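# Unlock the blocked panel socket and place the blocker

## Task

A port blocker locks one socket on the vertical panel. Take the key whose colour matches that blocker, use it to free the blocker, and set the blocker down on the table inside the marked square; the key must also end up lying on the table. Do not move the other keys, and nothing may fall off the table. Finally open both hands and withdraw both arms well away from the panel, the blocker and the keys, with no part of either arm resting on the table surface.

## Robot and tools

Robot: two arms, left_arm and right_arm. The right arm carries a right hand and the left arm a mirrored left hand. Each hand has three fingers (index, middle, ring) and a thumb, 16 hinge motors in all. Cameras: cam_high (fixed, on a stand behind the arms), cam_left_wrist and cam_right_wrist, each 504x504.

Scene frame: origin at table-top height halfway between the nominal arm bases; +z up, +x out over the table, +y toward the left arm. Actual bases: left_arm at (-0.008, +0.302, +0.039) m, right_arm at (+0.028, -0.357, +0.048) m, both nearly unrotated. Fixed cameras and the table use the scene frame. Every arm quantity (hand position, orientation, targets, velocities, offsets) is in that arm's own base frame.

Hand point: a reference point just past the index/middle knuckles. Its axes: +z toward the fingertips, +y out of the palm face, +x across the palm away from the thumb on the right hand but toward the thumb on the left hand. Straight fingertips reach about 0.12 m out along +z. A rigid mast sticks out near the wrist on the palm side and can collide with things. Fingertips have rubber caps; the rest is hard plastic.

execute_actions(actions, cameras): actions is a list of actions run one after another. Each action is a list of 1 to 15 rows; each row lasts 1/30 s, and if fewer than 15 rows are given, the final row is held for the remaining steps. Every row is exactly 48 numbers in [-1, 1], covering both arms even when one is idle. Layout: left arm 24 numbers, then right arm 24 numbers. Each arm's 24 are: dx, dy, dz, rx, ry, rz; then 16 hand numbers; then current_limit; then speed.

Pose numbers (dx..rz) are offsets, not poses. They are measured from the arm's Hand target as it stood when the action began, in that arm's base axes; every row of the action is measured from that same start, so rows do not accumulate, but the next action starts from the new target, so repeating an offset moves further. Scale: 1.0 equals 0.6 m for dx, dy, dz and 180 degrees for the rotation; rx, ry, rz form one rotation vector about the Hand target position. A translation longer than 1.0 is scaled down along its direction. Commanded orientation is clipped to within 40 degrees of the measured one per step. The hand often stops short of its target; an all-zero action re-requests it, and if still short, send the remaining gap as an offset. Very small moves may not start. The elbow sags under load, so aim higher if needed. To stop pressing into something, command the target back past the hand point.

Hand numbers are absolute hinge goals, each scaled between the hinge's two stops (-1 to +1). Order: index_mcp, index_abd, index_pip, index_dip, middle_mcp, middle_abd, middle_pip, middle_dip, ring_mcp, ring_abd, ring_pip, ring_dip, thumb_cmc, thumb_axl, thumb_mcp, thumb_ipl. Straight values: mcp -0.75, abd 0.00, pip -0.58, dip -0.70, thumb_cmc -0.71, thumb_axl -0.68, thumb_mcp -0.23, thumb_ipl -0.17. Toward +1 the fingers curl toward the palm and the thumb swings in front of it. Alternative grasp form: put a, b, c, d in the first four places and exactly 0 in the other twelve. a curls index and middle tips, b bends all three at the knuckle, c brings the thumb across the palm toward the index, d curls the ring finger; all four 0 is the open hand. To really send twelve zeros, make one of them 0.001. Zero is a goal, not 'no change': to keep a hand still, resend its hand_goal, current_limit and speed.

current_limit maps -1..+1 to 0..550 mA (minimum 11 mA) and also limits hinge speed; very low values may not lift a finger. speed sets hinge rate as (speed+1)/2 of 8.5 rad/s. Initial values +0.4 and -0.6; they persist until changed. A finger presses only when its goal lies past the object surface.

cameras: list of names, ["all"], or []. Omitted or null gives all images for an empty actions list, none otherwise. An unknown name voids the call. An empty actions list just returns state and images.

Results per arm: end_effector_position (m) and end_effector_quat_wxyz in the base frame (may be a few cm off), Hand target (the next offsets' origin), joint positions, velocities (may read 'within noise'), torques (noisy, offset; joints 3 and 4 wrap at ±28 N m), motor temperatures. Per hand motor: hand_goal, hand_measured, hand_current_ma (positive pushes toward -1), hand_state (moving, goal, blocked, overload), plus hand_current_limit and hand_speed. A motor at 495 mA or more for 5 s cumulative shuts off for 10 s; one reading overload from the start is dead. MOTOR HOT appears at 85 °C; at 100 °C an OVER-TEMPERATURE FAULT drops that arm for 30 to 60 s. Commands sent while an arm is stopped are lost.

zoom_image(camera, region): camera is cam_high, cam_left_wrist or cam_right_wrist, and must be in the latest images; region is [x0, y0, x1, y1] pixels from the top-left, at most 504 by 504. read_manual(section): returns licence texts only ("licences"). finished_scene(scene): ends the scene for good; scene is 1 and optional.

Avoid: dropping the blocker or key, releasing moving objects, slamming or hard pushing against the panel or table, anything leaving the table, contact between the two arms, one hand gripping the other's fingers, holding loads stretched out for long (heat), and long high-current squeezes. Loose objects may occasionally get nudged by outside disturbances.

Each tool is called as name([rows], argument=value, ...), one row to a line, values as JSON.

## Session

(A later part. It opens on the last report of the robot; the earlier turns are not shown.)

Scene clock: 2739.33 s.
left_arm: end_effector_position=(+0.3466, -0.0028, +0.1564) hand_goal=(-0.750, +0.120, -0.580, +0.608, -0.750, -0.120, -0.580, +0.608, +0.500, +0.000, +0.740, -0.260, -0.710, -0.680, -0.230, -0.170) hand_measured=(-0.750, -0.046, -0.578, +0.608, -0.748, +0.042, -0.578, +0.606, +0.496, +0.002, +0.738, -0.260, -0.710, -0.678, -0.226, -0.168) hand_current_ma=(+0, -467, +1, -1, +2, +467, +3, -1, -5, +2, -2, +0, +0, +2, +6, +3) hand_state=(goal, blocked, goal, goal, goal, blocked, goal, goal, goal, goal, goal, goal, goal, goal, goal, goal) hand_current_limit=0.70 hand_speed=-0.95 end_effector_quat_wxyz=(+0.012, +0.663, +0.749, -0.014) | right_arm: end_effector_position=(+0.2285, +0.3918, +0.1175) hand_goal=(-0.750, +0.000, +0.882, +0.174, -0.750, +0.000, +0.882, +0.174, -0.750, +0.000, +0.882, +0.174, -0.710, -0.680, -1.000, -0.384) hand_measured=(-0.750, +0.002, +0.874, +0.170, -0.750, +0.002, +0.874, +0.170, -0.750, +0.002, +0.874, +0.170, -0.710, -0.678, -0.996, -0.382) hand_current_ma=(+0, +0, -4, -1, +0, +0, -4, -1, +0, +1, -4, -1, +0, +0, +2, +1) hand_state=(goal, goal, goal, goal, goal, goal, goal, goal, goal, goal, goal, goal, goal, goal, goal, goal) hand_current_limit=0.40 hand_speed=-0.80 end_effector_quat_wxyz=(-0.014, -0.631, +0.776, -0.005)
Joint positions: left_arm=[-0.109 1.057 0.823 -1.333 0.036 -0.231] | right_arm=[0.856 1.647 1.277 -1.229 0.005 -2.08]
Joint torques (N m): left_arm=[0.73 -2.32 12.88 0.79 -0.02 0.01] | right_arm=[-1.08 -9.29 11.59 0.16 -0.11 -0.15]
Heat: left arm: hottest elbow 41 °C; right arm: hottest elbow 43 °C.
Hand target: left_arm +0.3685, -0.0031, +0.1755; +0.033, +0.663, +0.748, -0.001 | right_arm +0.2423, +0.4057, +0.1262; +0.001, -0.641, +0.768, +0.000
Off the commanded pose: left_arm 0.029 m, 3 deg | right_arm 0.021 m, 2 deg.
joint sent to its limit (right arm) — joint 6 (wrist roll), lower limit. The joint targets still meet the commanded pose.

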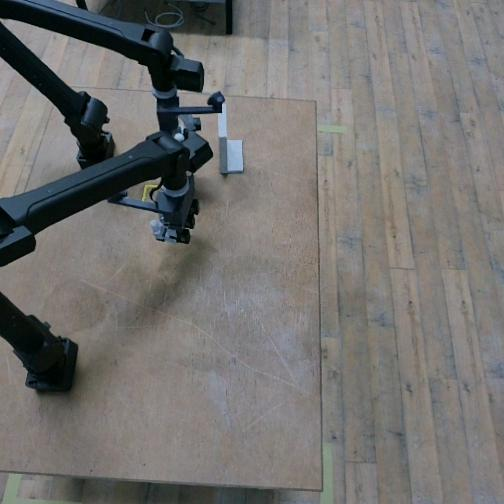

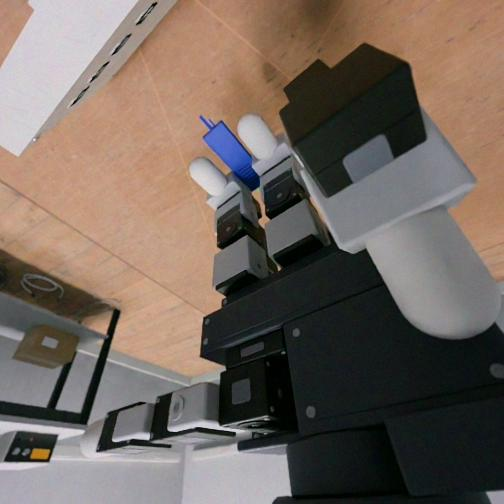

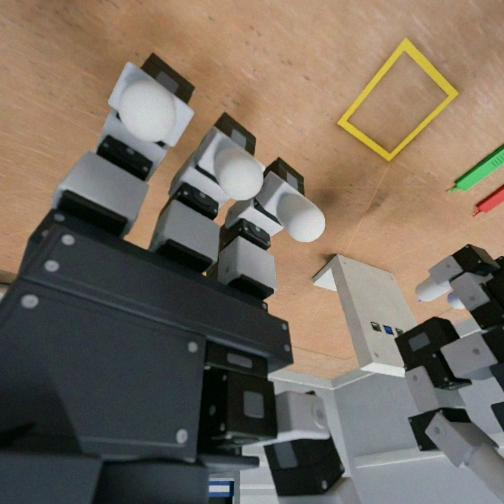

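execute_actions(actions=[], cameras=["all"])

Scene clock: 2770.73 s.
left_arm: end_effector_position=(+0.3466, -0.0029, +0.1564) hand_goal=(-0.750, +0.120, -0.580, +0.608, -0.750, -0.120, -0.580, +0.608, +0.500, +0.000, +0.740, -0.260, -0.710, -0.680, -0.230, -0.170) hand_measured=(-0.750, -0.046, -0.578, +0.608, -0.748, +0.042, -0.578, +0.606, +0.496, +0.002, +0.738, -0.260, -0.710, -0.678, -0.226, -0.168) hand_current_ma=(+0, -468, +1, -1, +2, +467, +3, -1, -5, +2, -2, +0, +0, +2, +6, +3) hand_state=(goal, blocked, goal, goal, goal, blocked, goal, goal, goal, goal, goal, goal, goal, goal, goal, goal) hand_current_limit=0.70 hand_speed=-0.95 end_effector_quat_wxyz=(+0.012, +0.663, +0.748, -0.014) | right_arm: end_effector_position=(+0.2285, +0.3918, +0.1175) hand_goal=(-0.750, +0.000, +0.882, +0.174, -0.750, +0.000, +0.882, +0.174, -0.750, +0.000, +0.882, +0.174, -0.710, -0.680, -1.000, -0.384) hand_measured=(-0.750, +0.002, +0.874, +0.170, -0.750, +0.002, +0.874, +0.170, -0.750, +0.002, +0.874, +0.170, -0.710, -0.678, -0.996, -0.382) hand_current_ma=(+0, +0, -4, -1, +0, +0, -4, -1, +0, +1, -4, -1, +0, +0, +2, +1) hand_state=(goal, goal, goal, goal, goal, goal, goal, goal, goal, goal, goal, goal, goal, goal, goal, goal) hand_current_limit=0.40 hand_speed=-0.80 end_effector_quat_wxyz=(-0.014, -0.631, +0.776, -0.005)
Joint positions: left_arm=[-0.109 1.057 0.823 -1.333 0.036 -0.23] | right_arm=[0.856 1.647 1.277 -1.229 0.005 -2.08]
Joint velocities: within noise
Joint torques (N m): left_arm=[0.79 -2.32 12.88 0.8 -0.02 0.03] | right_arm=[-1.08 -9.23 11.59 0.18 -0.12 -0.15]
Motor temperatures (°C): left_arm=[24 28 43 24 24 25] | right_arm=[23 28 43 24 26 25]
Heat: left arm: hottest elbow 43 °C; right arm: hottest elbow 43 °C.
Hand target: left_arm +0.3685, -0.0031, +0.1755; +0.033, +0.663, +0.748, -0.001 | right_arm +0.2423, +0.4057, +0.1262; +0.001, -0.641, +0.768, +0.000
Off the commanded pose: left_arm 0.029 m, 3 deg | right_arm 0.021 m, 2 deg.

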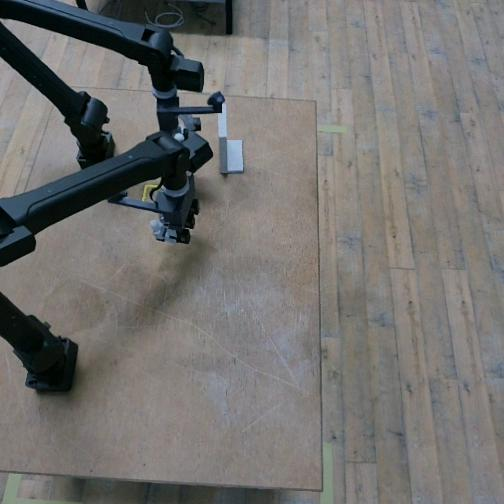

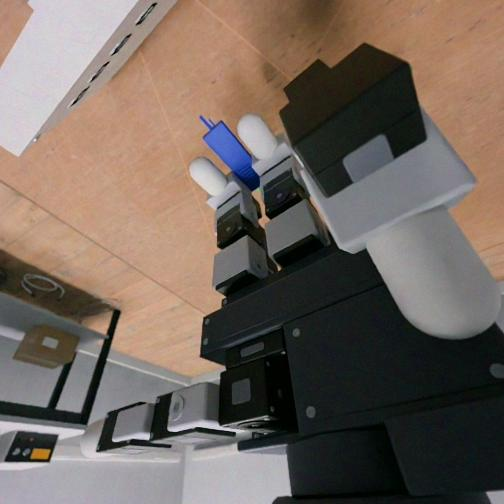

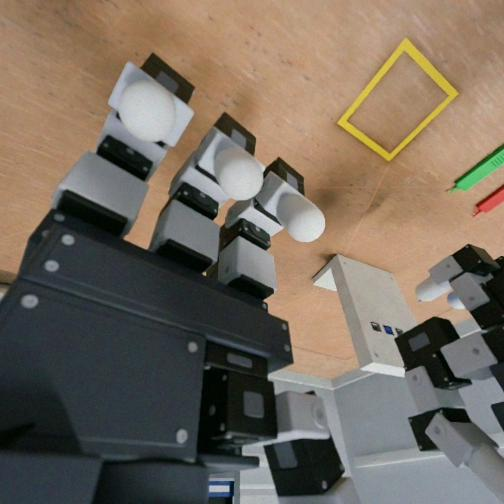

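zoom_image(camera="cam_left_wrist", region=[60, 0, 260, 200])

zoom_image(camera="cam_right_wrist", region=[350, 250, 470, 370])

zoom_image(camera="cam_high", region=[140, 80, 260, 260])

Scaled by 2.520 from the camera's 504x504 image, which has a finer 720x720 frame.

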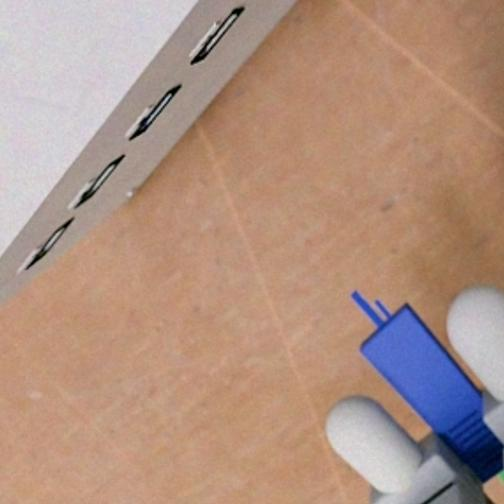

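Scaled by 4.200 from the camera's 504x504 image, which has a finer 720x720 frame.

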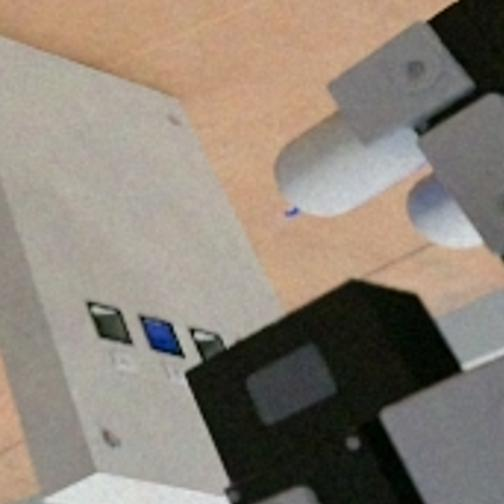

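Scaled by 2.800 from the camera's 504x504 image, which has a finer 720x720 frame.

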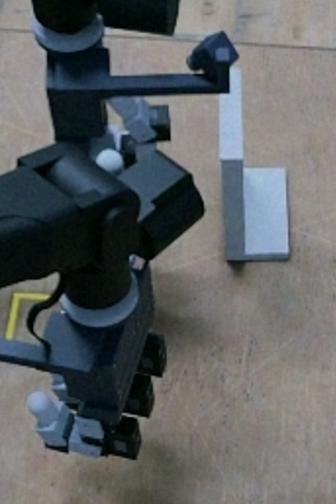

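zoom_image(camera="cam_right_wrist", region=[365, 310, 415, 360])

zoom_image(camera="cam_left_wrist", region=[90, 10, 170, 90])

zoom_image(camera="cam_left_wrist", region=[180, 100, 280, 200])

Scaled by 10.080 from the camera's 504x504 image, which has a finer 720x720 frame.

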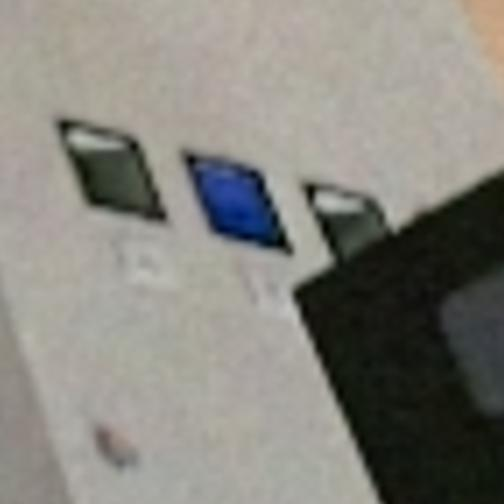

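Scaled by 6.300 from the camera's 504x504 image, which has a finer 720x720 frame.

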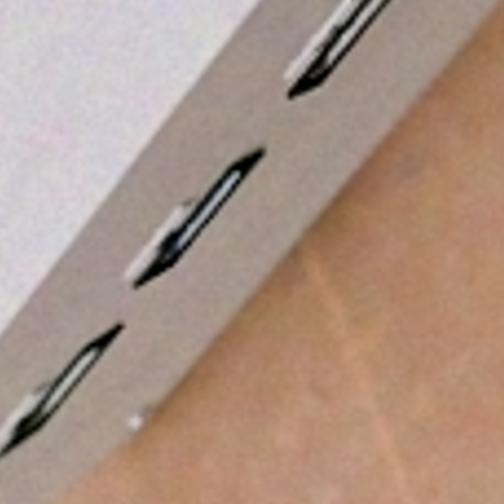

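Scaled by 5.040 from the camera's 504x504 image, which has a finer 720x720 frame.

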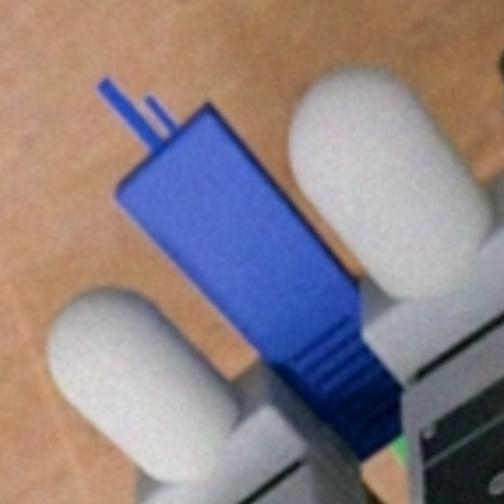

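execute_actions([
  [[0.0135,0.0039,0.0022,0.0002,-0.0015,0,-0.75,0.12,-0.58,0.609,-0.75,-0.12,-0.58,0.609,0.5,0,0.74,-0.26,-0.71,-0.68,-0.23,-0.17,0.7,-0.95,0,0,0,0,0,0,-0.75,0.001,0.883,0.174,-0.75,0.001,0.883,0.174,-0.75,0.001,0.883,0.174,-0.71,-0.68,-1.0,-0.384,0.4,-0.8]],
  [[0.0135,0.0039,0.0022,0.0002,-0.0015,0,-0.75,0.12,-0.58,0.609,-0.75,-0.12,-0.58,0.609,0.5,0,0.74,-0.26,-0.71,-0.68,-0.23,-0.17,0.7,-0.95,0,0,0,0,0,0,-0.75,0.001,0.883,0.174,-0.75,0.001,0.883,0.174,-0.75,0.001,0.883,0.174,-0.71,-0.68,-1.0,-0.384,0.4,-0.8]],
  [[0.0135,0.0039,0.0022,0.0002,-0.0015,0,-0.75,0.12,-0.58,0.609,-0.75,-0.12,-0.58,0.609,0.5,0,0.74,-0.26,-0.71,-0.68,-0.23,-0.17,0.7,-0.95,0,0,0,0,0,0,-0.75,0.001,0.883,0.174,-0.75,0.001,0.883,0.174,-0.75,0.001,0.883,0.174,-0.71,-0.68,-1.0,-0.384,0.4,-0.8]],
], cameras=["all"])

zoom_image(camera="cam_left_wrist", region=[60, 0, 260, 200])

zoom_image(camera="cam_right_wrist", region=[350, 250, 470, 370])

Scene clock: 2913.27 s.
left_arm: end_effector_position=(+0.3706, +0.0030, +0.1610) hand_goal=(-0.750, +0.120, -0.580, +0.608, -0.750, -0.120, -0.580, +0.608, +0.500, +0.000, +0.740, -0.260, -0.710, -0.680, -0.230, -0.170) hand_measured=(-0.750, -0.046, -0.578, +0.608, -0.748, +0.042, -0.578, +0.606, +0.496, +0.002, +0.738, -0.260, -0.710, -0.678, -0.226, -0.168) hand_current_ma=(+0, -468, +1, -1, +2, +467, +3, -1, -6, +2, -2, +0, +0, +2, +6, +3) hand_state=(goal, blocked, goal, goal, goal, blocked, goal, goal, goal, goal, goal, goal, goal, goal, goal, goal) hand_current_limit=0.70 hand_speed=-0.95 end_effector_quat_wxyz=(+0.018, +0.663, +0.748, -0.009) | right_arm: end_effector_position=(+0.2285, +0.3918, +0.1175) hand_goal=(-0.750, +0.000, +0.882, +0.174, -0.750, +0.000, +0.882, +0.174, -0.750, +0.000, +0.882, +0.174, -0.710, -0.680, -1.000, -0.384) hand_measured=(-0.750, +0.002, +0.874, +0.170, -0.750, +0.002, +0.874, +0.170, -0.750, +0.002, +0.874, +0.170, -0.710, -0.678, -0.996, -0.382) hand_current_ma=(+0, +0, -4, -1, +0, +0, -4, -1, +0, +1, -4, -1, +0, +0, +2, +1) hand_state=(goal, goal, goal, goal, goal, goal, goal, goal, goal, goal, goal, goal, goal, goal, goal, goal) hand_current_limit=0.40 hand_speed=-0.80 end_effector_quat_wxyz=(-0.014, -0.631, +0.776, -0.005)
Joint positions: left_arm=[-0.079 1.112 0.87 -1.31 0.037 -0.2] | right_arm=[0.856 1.647 1.277 -1.229 0.005 -2.08]
Joint torques (N m): left_arm=[0.79 -2.78 12.93 0.85 -0.07 0] | right_arm=[-1.08 -9.29 11.6 0.16 -0.12 -0.15]
Heat: left arm: hottest elbow 45 °C; right arm: hottest elbow 44 °C.
Hand target: left_arm +0.3927, +0.0040, +0.1794; +0.038, +0.663, +0.748, +0.004 | right_arm +0.2423, +0.4057, +0.1262; +0.001, -0.641, +0.768, +0.000
Off the commanded pose: left_arm 0.029 m, 3 deg | right_arm 0.021 m, 2 deg.
joint sent to its limit (right arm) — joint 6 (wrist roll), lower limit. The joint targets still meet the commanded pose.

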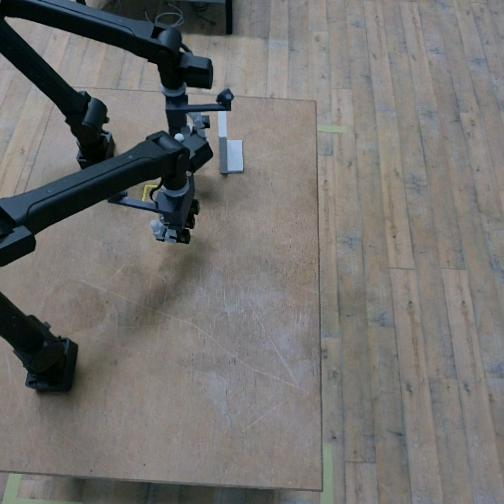

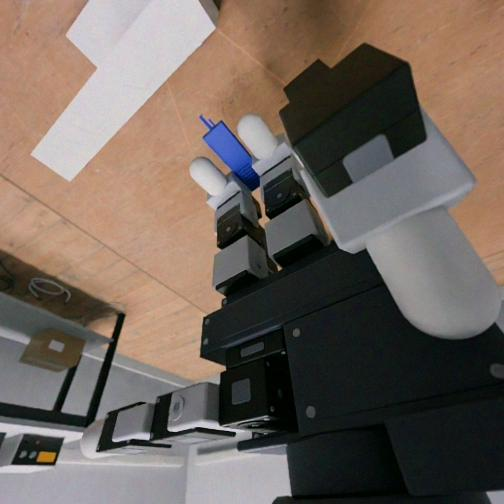

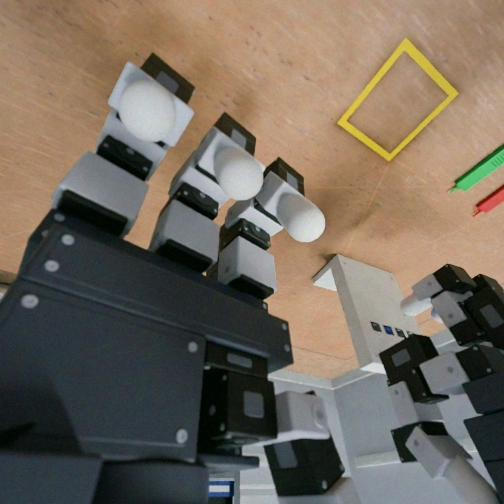

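Scaled by 2.520 from the camera's 504x504 image, which has a finer 720x720 frame.

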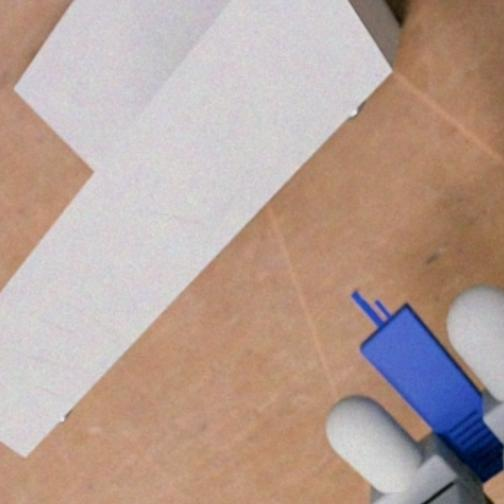

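Scaled by 4.200 from the camera's 504x504 image, which has a finer 720x720 frame.

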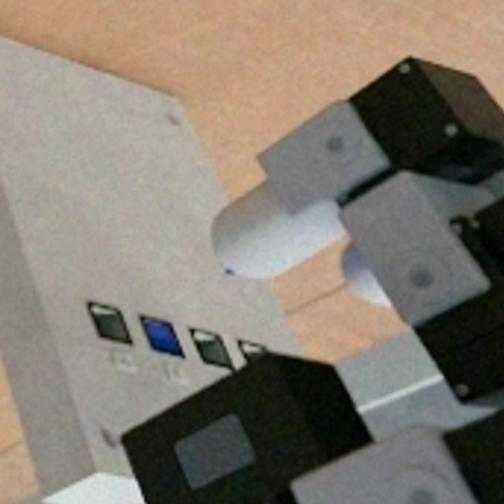

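execute_actions([
  [[0.0093,0.0063,0,0,0,0,-0.75,0.12,-0.58,0.609,-0.75,-0.12,-0.58,0.609,0.5,0,0.74,-0.26,-0.71,-0.68,-0.23,-0.17,0.7,-0.95,0,0,0,0,0,0,-0.75,0.001,0.883,0.174,-0.75,0.001,0.883,0.174,-0.75,0.001,0.883,0.174,-0.71,-0.68,-1.0,-0.384,0.4,-0.8]],
  [[0.0093,0.0063,0,0,0,0,-0.75,0.12,-0.58,0.609,-0.75,-0.12,-0.58,0.609,0.5,0,0.74,-0.26,-0.71,-0.68,-0.23,-0.17,0.7,-0.95,0,0,0,0,0,0,-0.75,0.001,0.883,0.174,-0.75,0.001,0.883,0.174,-0.75,0.001,0.883,0.174,-0.71,-0.68,-1.0,-0.384,0.4,-0.8]],
], cameras=["cam_left_wrist","cam_right_wrist"])

zoom_image(camera="cam_left_wrist", region=[60, 0, 260, 200])

zoom_image(camera="cam_right_wrist", region=[350, 250, 470, 370])

Scene clock: 3011.00 s.
left_arm: end_effector_position=(+0.3814, +0.0102, +0.1612) hand_goal=(-0.750, +0.120, -0.580, +0.608, -0.750, -0.120, -0.580, +0.608, +0.500, +0.000, +0.740, -0.260, -0.710, -0.680, -0.230, -0.170) hand_measured=(-0.750, -0.046, -0.578, +0.608, -0.748, +0.042, -0.578, +0.606, +0.496, +0.002, +0.738, -0.260, -0.710, -0.678, -0.226, -0.168) hand_current_ma=(+0, -468, +1, -1, +2, +467, +3, -1, -6, +2, -2, +0, +0, +2, +6, +3) hand_state=(goal, blocked, goal, goal, goal, blocked, goal, goal, goal, goal, goal, goal, goal, goal, goal, goal) hand_current_limit=0.70 hand_speed=-0.95 end_effector_quat_wxyz=(+0.018, +0.663, +0.748, -0.009) | right_arm: end_effector_position=(+0.2285, +0.3918, +0.1175) hand_goal=(-0.750, +0.000, +0.882, +0.174, -0.750, +0.000, +0.882, +0.174, -0.750, +0.000, +0.882, +0.174, -0.710, -0.680, -1.000, -0.384) hand_measured=(-0.750, +0.002, +0.874, +0.170, -0.750, +0.002, +0.874, +0.170, -0.750, +0.002, +0.874, +0.170, -0.710, -0.678, -0.996, -0.382) hand_current_ma=(+0, +0, -4, -1, +0, +0, -4, -1, +0, +1, -4, -1, +0, +0, +2, +1) hand_state=(goal, goal, goal, goal, goal, goal, goal, goal, goal, goal, goal, goal, goal, goal, goal, goal) hand_current_limit=0.40 hand_speed=-0.80 end_effector_quat_wxyz=(-0.014, -0.631, +0.776, -0.005)
Joint positions: left_arm=[-0.052 1.143 0.892 -1.304 0.038 -0.173] | right_arm=[0.856 1.647 1.277 -1.229 0.005 -2.08]
Joint torques (N m): left_arm=[0.73 -3.14 12.93 0.85 -0.03 0.08] | right_arm=[-0.97 -9.35 11.55 0.17 -0.12 -0.15]
Heat: left arm: hottest elbow 47 °C; right arm: hottest elbow 44 °C.
Hand target: left_arm +0.4038, +0.0116, +0.1794; +0.038, +0.662, +0.748, +0.005 | right_arm +0.2423, +0.4057, +0.1262; +0.001, -0.641, +0.768, +0.000
Off the commanded pose: left_arm 0.029 m, 3 deg | right_arm 0.021 m, 2 deg.
joint sent to its limit (right arm) — joint 6 (wrist roll), lower limit. The joint targets still meet the commanded pose.
Images, in order (width x height): cam_left_wrist 504x504, cam_right_wrist 504x504.

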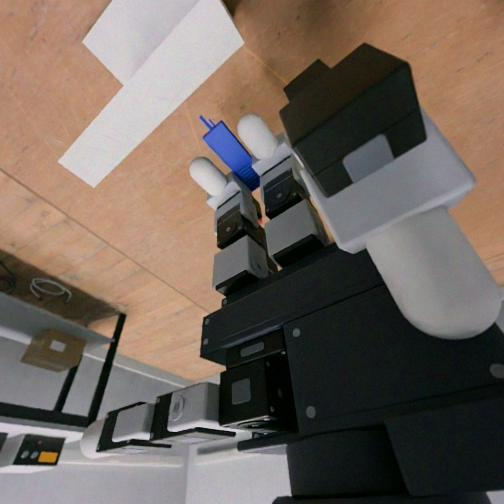

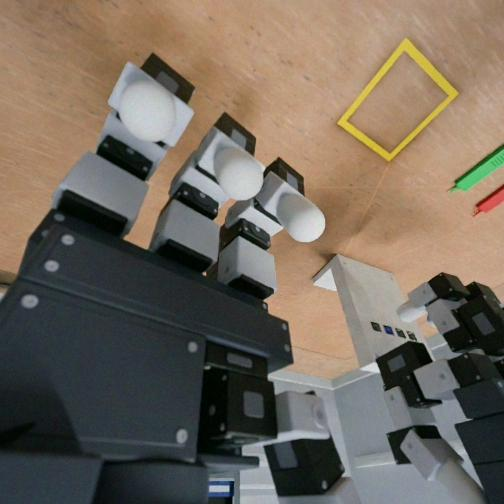

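Scaled by 2.520 from the camera's 504x504 image, which has a finer 720x720 frame.

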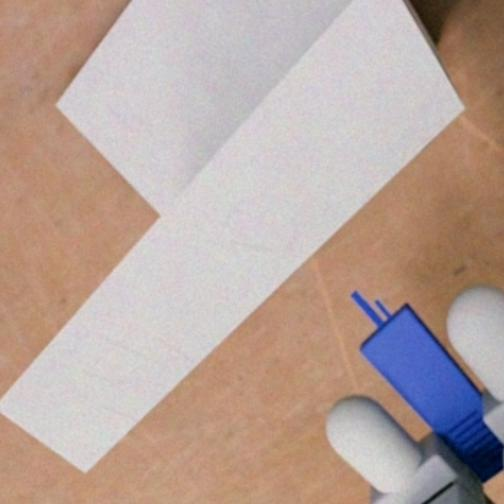

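Scaled by 4.200 from the camera's 504x504 image, which has a finer 720x720 frame.

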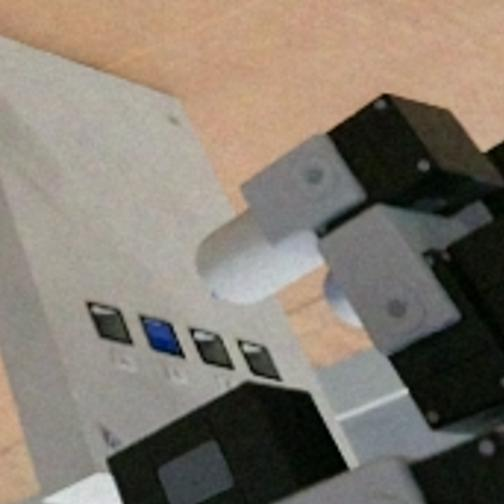

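execute_actions([
  [[0.0082,0.0019,0,0,0,0,-0.75,0.12,-0.58,0.609,-0.75,-0.12,-0.58,0.609,0.5,0,0.74,-0.26,-0.71,-0.68,-0.23,-0.17,0.7,-0.95,0,0,0,0,0,0,-0.75,0.001,0.883,0.174,-0.75,0.001,0.883,0.174,-0.75,0.001,0.883,0.174,-0.71,-0.68,-1.0,-0.384,0.4,-0.8]],
  [[0.0082,0.0019,0,0,0,0,-0.75,0.12,-0.58,0.609,-0.75,-0.12,-0.58,0.609,0.5,0,0.74,-0.26,-0.71,-0.68,-0.23,-0.17,0.7,-0.95,0,0,0,0,0,0,-0.75,0.001,0.883,0.174,-0.75,0.001,0.883,0.174,-0.75,0.001,0.883,0.174,-0.71,-0.68,-1.0,-0.384,0.4,-0.8]],
], cameras=["cam_left_wrist","cam_right_wrist"])

zoom_image(camera="cam_left_wrist", region=[60, 0, 260, 200])

zoom_image(camera="cam_right_wrist", region=[360, 290, 430, 360])

Scene clock: 3078.93 s.
left_arm: end_effector_position=(+0.3912, +0.0121, +0.1615) hand_goal=(-0.750, +0.120, -0.580, +0.608, -0.750, -0.120, -0.580, +0.608, +0.500, +0.000, +0.740, -0.260, -0.710, -0.680, -0.230, -0.170) hand_measured=(-0.750, -0.046, -0.578, +0.608, -0.748, +0.042, -0.578, +0.606, +0.496, +0.002, +0.738, -0.260, -0.710, -0.678, -0.226, -0.168) hand_current_ma=(+0, -467, +1, -1, +2, +467, +3, -1, -6, +2, -2, +0, +0, +2, +6, +3) hand_state=(goal, blocked, goal, goal, goal, blocked, goal, goal, goal, goal, goal, goal, goal, goal, goal, goal) hand_current_limit=0.70 hand_speed=-0.95 end_effector_quat_wxyz=(+0.019, +0.663, +0.748, -0.009) | right_arm: end_effector_position=(+0.2285, +0.3918, +0.1175) hand_goal=(-0.750, +0.000, +0.882, +0.174, -0.750, +0.000, +0.882, +0.174, -0.750, +0.000, +0.882, +0.174, -0.710, -0.680, -1.000, -0.384) hand_measured=(-0.750, +0.002, +0.874, +0.170, -0.750, +0.002, +0.874, +0.170, -0.750, +0.002, +0.874, +0.170, -0.710, -0.678, -0.996, -0.382) hand_current_ma=(+0, +0, -4, -1, +0, +0, -4, -1, +0, +1, -4, -1, +0, +0, +2, +1) hand_state=(goal, goal, goal, goal, goal, goal, goal, goal, goal, goal, goal, goal, goal, goal, goal, goal) hand_current_limit=0.40 hand_speed=-0.80 end_effector_quat_wxyz=(-0.014, -0.631, +0.776, -0.005)
Joint positions: left_arm=[-0.044 1.17 0.914 -1.298 0.038 -0.165] | right_arm=[0.856 1.647 1.277 -1.229 0.005 -2.08]
Joint torques (N m): left_arm=[0.85 -3.49 12.92 0.84 -0.01 0.03] | right_arm=[-1.08 -9.23 11.59 0.14 -0.12 -0.16]
Motor temperatures (°C): left_arm=[24 28 48 24 24 25] | right_arm=[23 29 44 24 26 25]
Heat: left arm: hottest elbow 48 °C; right arm: hottest elbow 44 °C.
Hand target: left_arm +0.4137, +0.0138, +0.1794; +0.038, +0.663, +0.748, +0.004 | right_arm +0.2423, +0.4057, +0.1262; +0.001, -0.641, +0.768, +0.000
Off the commanded pose: left_arm 0.029 m, 3 deg | right_arm 0.021 m, 2 deg.
joint sent to its limit (right arm) — joint 6 (wrist roll), lower limit. The joint targets still meet the commanded pose.
Images, in order (width x height): cam_left_wrist 504x504, cam_right_wrist 504x504.

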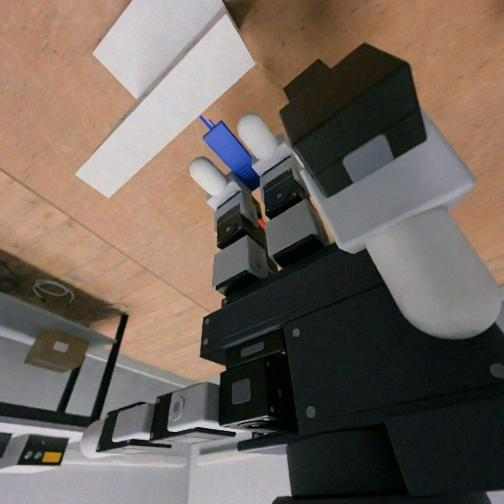

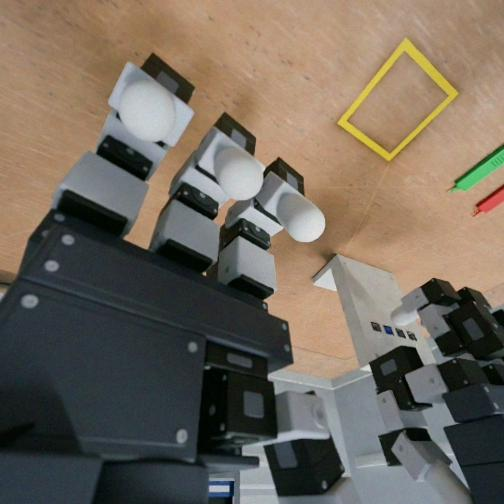

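Scaled by 2.520 from the camera's 504x504 image, which has a finer 720x720 frame.

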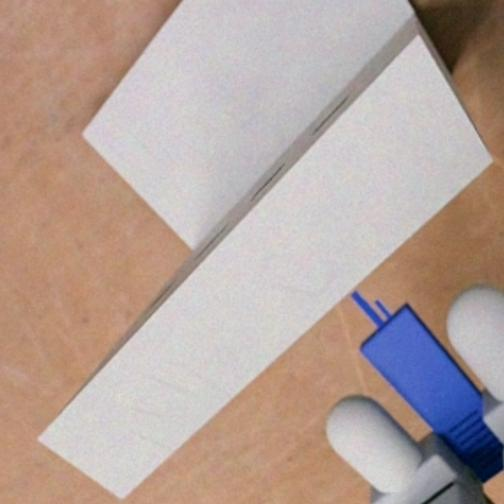

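Scaled by 7.200 from the camera's 504x504 image, which has a finer 720x720 frame.

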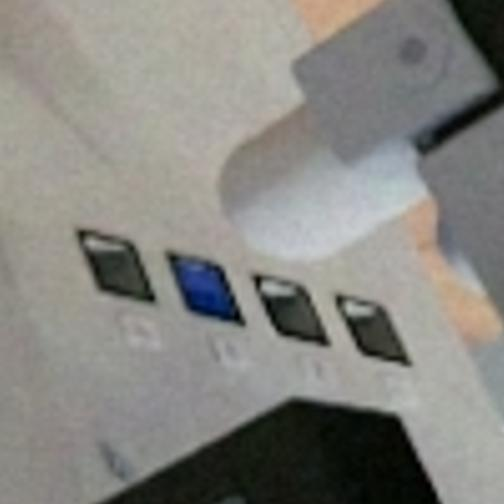

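zoom_image(camera="cam_right_wrist", region=[375, 305, 410, 340])

zoom_image(camera="cam_left_wrist", region=[180, 90, 240, 150])

Scaled by 14.400 from the camera's 504x504 image, which has a finer 720x720 frame.

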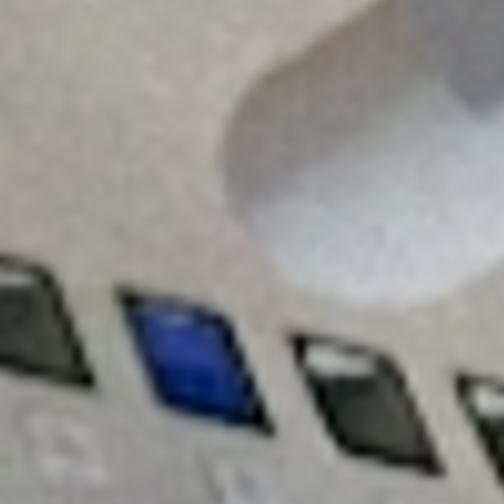

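Scaled by 8.400 from the camera's 504x504 image, which has a finer 720x720 frame.

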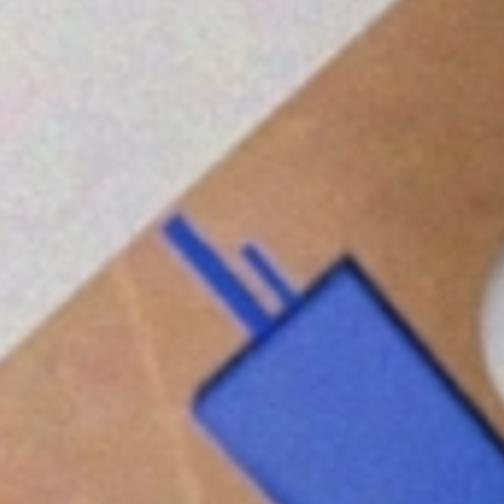

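execute_actions([
  [[0.0059,-0.0005,0.0017,0,0,-0.0042,-0.75,0.12,-0.58,0.609,-0.75,-0.12,-0.58,0.609,0.5,0,0.74,-0.26,-0.71,-0.68,-0.23,-0.17,0.7,-0.95,0,0,0,0,0,0,-0.75,0.001,0.883,0.174,-0.75,0.001,0.883,0.174,-0.75,0.001,0.883,0.174,-0.71,-0.68,-1.0,-0.384,0.4,-0.8]],
  [[0.0059,-0.0005,0.0017,0,0,-0.0042,-0.75,0.12,-0.58,0.609,-0.75,-0.12,-0.58,0.609,0.5,0,0.74,-0.26,-0.71,-0.68,-0.23,-0.17,0.7,-0.95,0,0,0,0,0,0,-0.75,0.001,0.883,0.174,-0.75,0.001,0.883,0.174,-0.75,0.001,0.883,0.174,-0.71,-0.68,-1.0,-0.384,0.4,-0.8]],
], cameras=["cam_left_wrist","cam_right_wrist"])

zoom_image(camera="cam_left_wrist", region=[60, 0, 260, 200])

zoom_image(camera="cam_right_wrist", region=[375, 305, 410, 340])

Scene clock: 3223.17 s.
left_arm: end_effector_position=(+0.3992, +0.0112, +0.1643) hand_goal=(-0.750, +0.120, -0.580, +0.608, -0.750, -0.120, -0.580, +0.608, +0.500, +0.000, +0.740, -0.260, -0.710, -0.680, -0.230, -0.170) hand_measured=(-0.750, -0.046, -0.578, +0.608, -0.748, +0.042, -0.578, +0.606, +0.496, +0.002, +0.738, -0.260, -0.710, -0.678, -0.226, -0.168) hand_current_ma=(+0, -468, +1, -1, +2, +467, +3, -1, -6, +2, -2, +0, +0, +2, +6, +3) hand_state=(goal, blocked, goal, goal, goal, blocked, goal, goal, goal, goal, goal, goal, goal, goal, goal, goal) hand_current_limit=0.70 hand_speed=-0.95 end_effector_quat_wxyz=(+0.021, +0.673, +0.739, -0.009) | right_arm: end_effector_position=(+0.2285, +0.3918, +0.1175) hand_goal=(-0.750, +0.000, +0.882, +0.174, -0.750, +0.000, +0.882, +0.174, -0.750, +0.000, +0.882, +0.174, -0.710, -0.680, -1.000, -0.384) hand_measured=(-0.750, +0.002, +0.874, +0.170, -0.750, +0.002, +0.874, +0.170, -0.750, +0.002, +0.874, +0.170, -0.710, -0.678, -0.996, -0.382) hand_current_ma=(+0, +0, -4, -1, +0, +0, -4, -1, +0, +1, -4, -1, +0, +0, +2, +1) hand_state=(goal, goal, goal, goal, goal, goal, goal, goal, goal, goal, goal, goal, goal, goal, goal, goal) hand_current_limit=0.40 hand_speed=-0.80 end_effector_quat_wxyz=(-0.014, -0.631, +0.776, -0.005)
Joint positions: left_arm=[-0.038 1.186 0.933 -1.298 0.04 -0.132] | right_arm=[0.856 1.647 1.277 -1.229 0.005 -2.08]
Joint torques (N m): left_arm=[0.85 -3.66 12.93 0.75 0 0] | right_arm=[-1.08 -9.29 11.59 0.16 -0.12 -0.15]
Heat: left arm: hottest elbow 45 °C; right arm: hottest elbow 45 °C.
Hand target: left_arm +0.4208, +0.0132, +0.1816; +0.038, +0.672, +0.739, +0.004 | right_arm +0.2423, +0.4057, +0.1262; +0.001, -0.641, +0.768, +0.000
Off the commanded pose: left_arm 0.028 m, 2 deg | right_arm 0.021 m, 2 deg.
joint sent to its limit (right arm) — joint 6 (wrist roll), lower limit. The joint targets still meet the commanded pose.
Images, in order (width x height): cam_left_wrist 504x504, cam_right_wrist 504x504.

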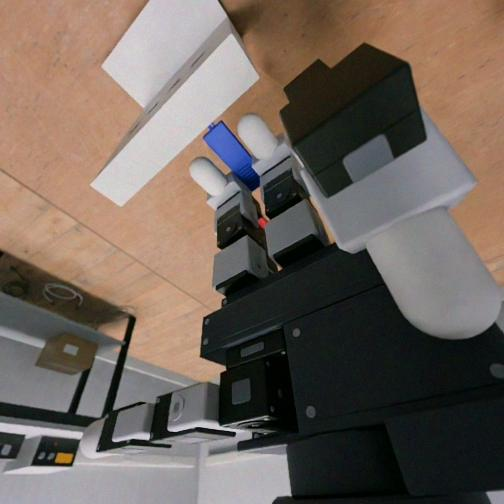

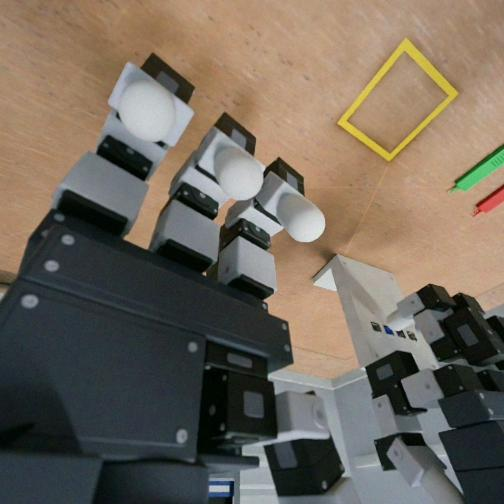

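Scaled by 2.520 from the camera's 504x504 image, which has a finer 720x720 frame.

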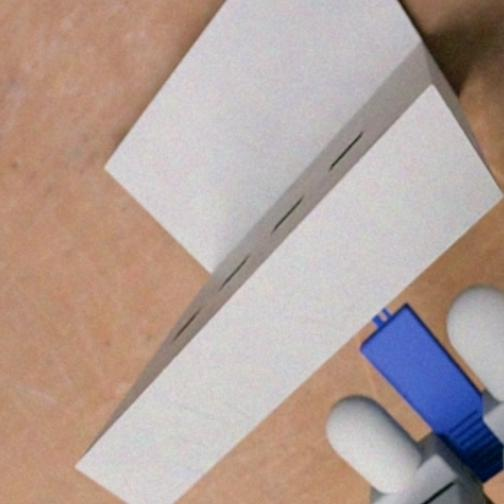

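Scaled by 14.400 from the camera's 504x504 image, which has a finer 720x720 frame.

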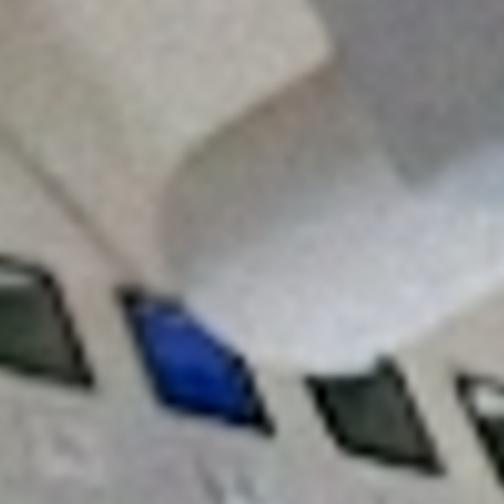

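execute_actions([
  [[0.0067,0.0007,0,0,0.0015,0,-0.75,0.12,-0.58,0.609,-0.75,-0.12,-0.58,0.609,0.5,0,0.74,-0.26,-0.71,-0.68,-0.23,-0.17,0.7,-0.95,0,0,0,0,0,0,-0.75,0.001,0.883,0.174,-0.75,0.001,0.883,0.174,-0.75,0.001,0.883,0.174,-0.71,-0.68,-1.0,-0.384,0.4,-0.8]],
], cameras=["cam_left_wrist","cam_right_wrist"])

zoom_image(camera="cam_left_wrist", region=[160, 80, 280, 200])

zoom_image(camera="cam_right_wrist", region=[375, 305, 410, 340])

Scene clock: 3243.93 s.
left_arm: end_effector_position=(+0.4034, +0.0114, +0.1640) hand_goal=(-0.750, +0.120, -0.580, +0.608, -0.750, -0.120, -0.580, +0.608, +0.500, +0.000, +0.740, -0.260, -0.710, -0.680, -0.230, -0.170) hand_measured=(-0.752, -0.046, -0.580, +0.608, -0.750, +0.042, -0.578, +0.606, +0.496, +0.002, +0.738, -0.260, -0.710, -0.678, -0.226, -0.168) hand_current_ma=(-2, -468, +0, -1, +0, +467, +2, -1, -6, +2, -2, +0, +0, +2, +6, +3) hand_state=(goal, blocked, goal, goal, goal, blocked, goal, goal, goal, goal, goal, goal, goal, goal, goal, goal) hand_current_limit=0.70 hand_speed=-0.95 end_effector_quat_wxyz=(+0.020, +0.673, +0.739, -0.010) | right_arm: end_effector_position=(+0.2285, +0.3918, +0.1175) hand_goal=(-0.750, +0.000, +0.882, +0.174, -0.750, +0.000, +0.882, +0.174, -0.750, +0.000, +0.882, +0.174, -0.710, -0.680, -1.000, -0.384) hand_measured=(-0.750, +0.002, +0.874, +0.170, -0.750, +0.002, +0.874, +0.170, -0.750, +0.002, +0.874, +0.170, -0.710, -0.678, -0.996, -0.382) hand_current_ma=(+0, +0, -4, -1, +0, +0, -4, -1, +0, +1, -4, -1, +0, +0, +2, +1) hand_state=(goal, goal, goal, goal, goal, goal, goal, goal, goal, goal, goal, goal, goal, goal, goal, goal) hand_current_limit=0.40 hand_speed=-0.80 end_effector_quat_wxyz=(-0.014, -0.631, +0.776, -0.005)
Joint positions: left_arm=[-0.036 1.199 0.943 -1.298 0.041 -0.131] | right_arm=[0.856 1.647 1.277 -1.229 0.005 -2.08]
Joint torques (N m): left_arm=[0.79 -3.84 13.05 0.59 -0.01 0.04] | right_arm=[-0.97 -9.29 11.6 0.17 -0.11 -0.16]
Heat: left arm: hottest elbow 49 °C; right arm: hottest elbow 45 °C.
Hand target: left_arm +0.4249, +0.0135, +0.1816; +0.036, +0.672, +0.739, +0.002 | right_arm +0.2423, +0.4057, +0.1262; +0.001, -0.641, +0.768, +0.000
Off the commanded pose: left_arm 0.028 m, 2 deg | right_arm 0.021 m, 2 deg.
joint sent to its limit (right arm) — joint 6 (wrist roll), lower limit. The joint targets still meet the commanded pose.
Images, in order (width x height): cam_left_wrist 504x504, cam_right_wrist 504x504.

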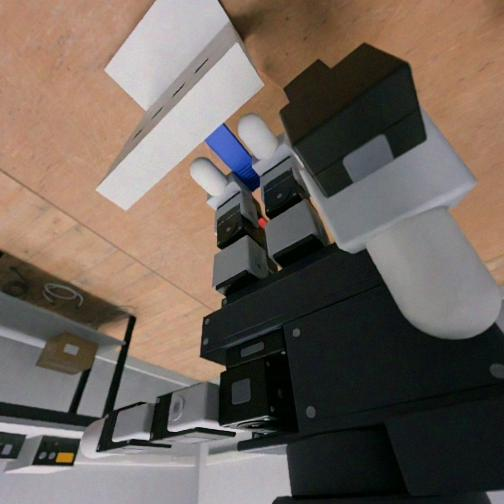

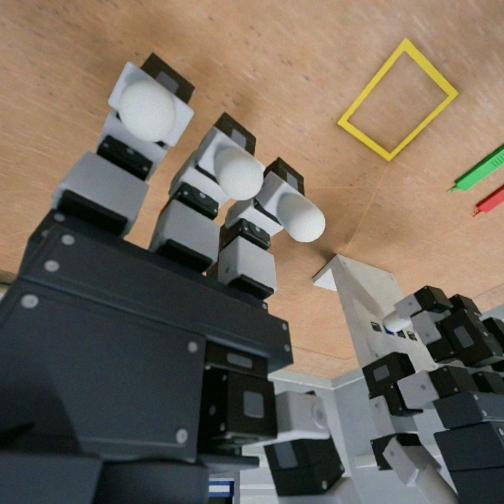

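Scaled by 4.200 from the camera's 504x504 image, which has a finer 720x720 frame.

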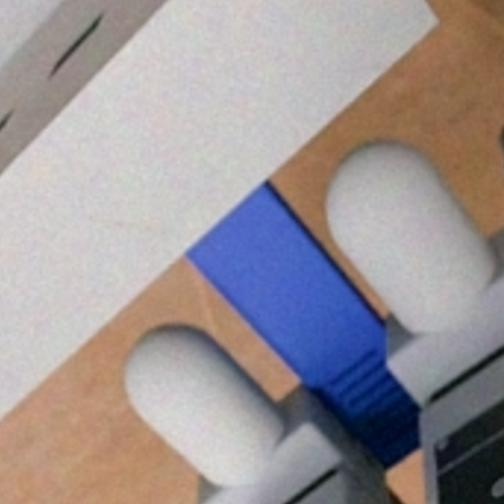

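Scaled by 14.400 from the camera's 504x504 image, which has a finer 720x720 frame.

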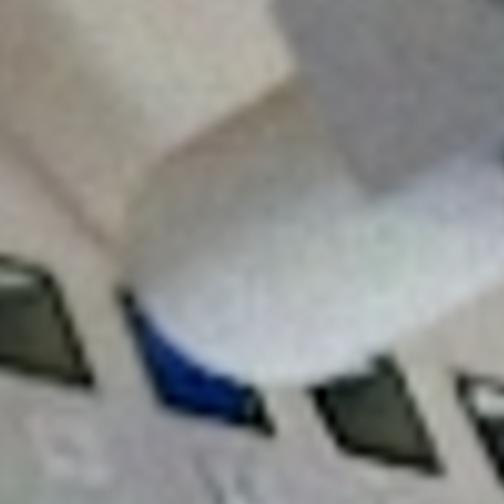

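execute_actions([
  [[0.0067,0.0007,0,0,0.001,0,-0.75,0.12,-0.58,0.609,-0.75,-0.12,-0.58,0.609,0.5,0,0.74,-0.26,-0.71,-0.68,-0.23,-0.17,0.7,-0.95,0,0,0,0,0,0,-0.75,0.001,0.883,0.174,-0.75,0.001,0.883,0.174,-0.75,0.001,0.883,0.174,-0.71,-0.68,-1.0,-0.384,0.4,-0.8]],
], cameras=["cam_left_wrist","cam_right_wrist"])

zoom_image(camera="cam_left_wrist", region=[160, 80, 280, 200])

zoom_image(camera="cam_right_wrist", region=[375, 305, 410, 340])

Scene clock: 3264.43 s.
left_arm: end_effector_position=(+0.4055, +0.0116, +0.1615) hand_goal=(-0.750, +0.120, -0.580, +0.608, -0.750, -0.120, -0.580, +0.608, +0.500, +0.000, +0.740, -0.260, -0.710, -0.680, -0.230, -0.170) hand_measured=(-0.760, -0.046, -0.582, +0.608, -0.756, +0.042, -0.580, +0.606, +0.496, +0.002, +0.738, -0.260, -0.710, -0.678, -0.226, -0.168) hand_current_ma=(-14, -468, -1, -1, -8, +467, -1, -1, -6, +2, -2, +0, +0, +2, +6, +3) hand_state=(goal, blocked, goal, goal, goal, blocked, goal, goal, goal, goal, goal, goal, goal, goal, goal, goal) hand_current_limit=0.70 hand_speed=-0.95 end_effector_quat_wxyz=(+0.017, +0.672, +0.740, -0.013) | right_arm: end_effector_position=(+0.2285, +0.3918, +0.1175) hand_goal=(-0.750, +0.000, +0.882, +0.174, -0.750, +0.000, +0.882, +0.174, -0.750, +0.000, +0.882, +0.174, -0.710, -0.680, -1.000, -0.384) hand_measured=(-0.750, +0.002, +0.874, +0.170, -0.750, +0.002, +0.874, +0.170, -0.750, +0.002, +0.874, +0.170, -0.710, -0.678, -0.996, -0.382) hand_current_ma=(+0, +0, -4, -1, +0, +0, -4, -1, +0, +1, -4, -1, +0, +0, +2, +1) hand_state=(goal, goal, goal, goal, goal, goal, goal, goal, goal, goal, goal, goal, goal, goal, goal, goal) hand_current_limit=0.40 hand_speed=-0.80 end_effector_quat_wxyz=(-0.014, -0.631, +0.776, -0.005)
Joint positions: left_arm=[-0.035 1.212 0.948 -1.298 0.042 -0.131] | right_arm=[0.856 1.647 1.277 -1.229 0.005 -2.08]
Joint torques (N m): left_arm=[0.85 -3.9 13.45 0.5 -0.05 0.04] | right_arm=[-0.97 -9.35 11.63 0.16 -0.11 -0.16]
Heat: left arm: hottest elbow 49 °C; right arm: hottest elbow 45 °C.
Hand target: left_arm +0.4289, +0.0140, +0.1815; +0.035, +0.672, +0.739, +0.001 | right_arm +0.2423, +0.4057, +0.1262; +0.001, -0.641, +0.768, +0.000
Off the commanded pose: left_arm 0.031 m, 3 deg | right_arm 0.021 m, 2 deg.
joint sent to its limit (right arm) — joint 6 (wrist roll), lower limit. The joint targets still meet the commanded pose.
Images, in order (width x height): cam_left_wrist 504x504, cam_right_wrist 504x504.

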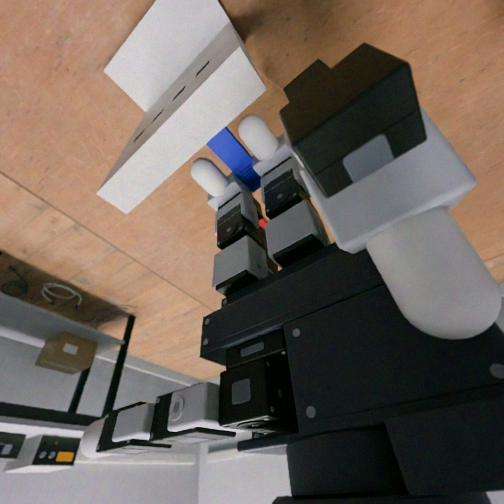

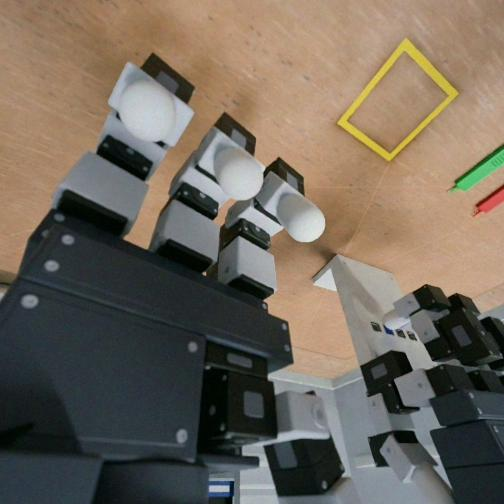

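Scaled by 4.200 from the camera's 504x504 image, which has a finer 720x720 frame.

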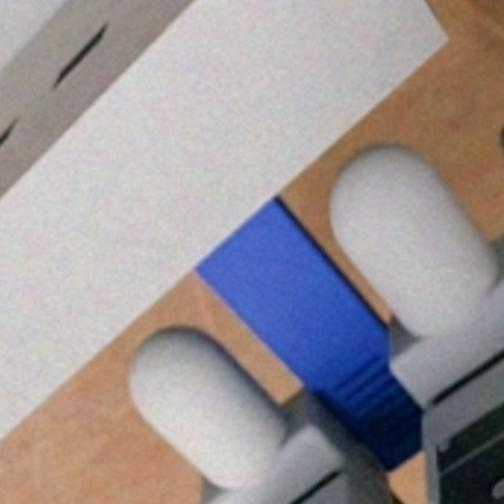

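Scaled by 14.400 from the camera's 504x504 image, which has a finer 720x720 frame.

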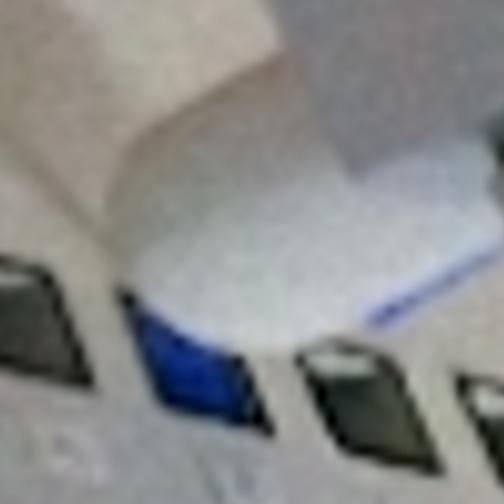

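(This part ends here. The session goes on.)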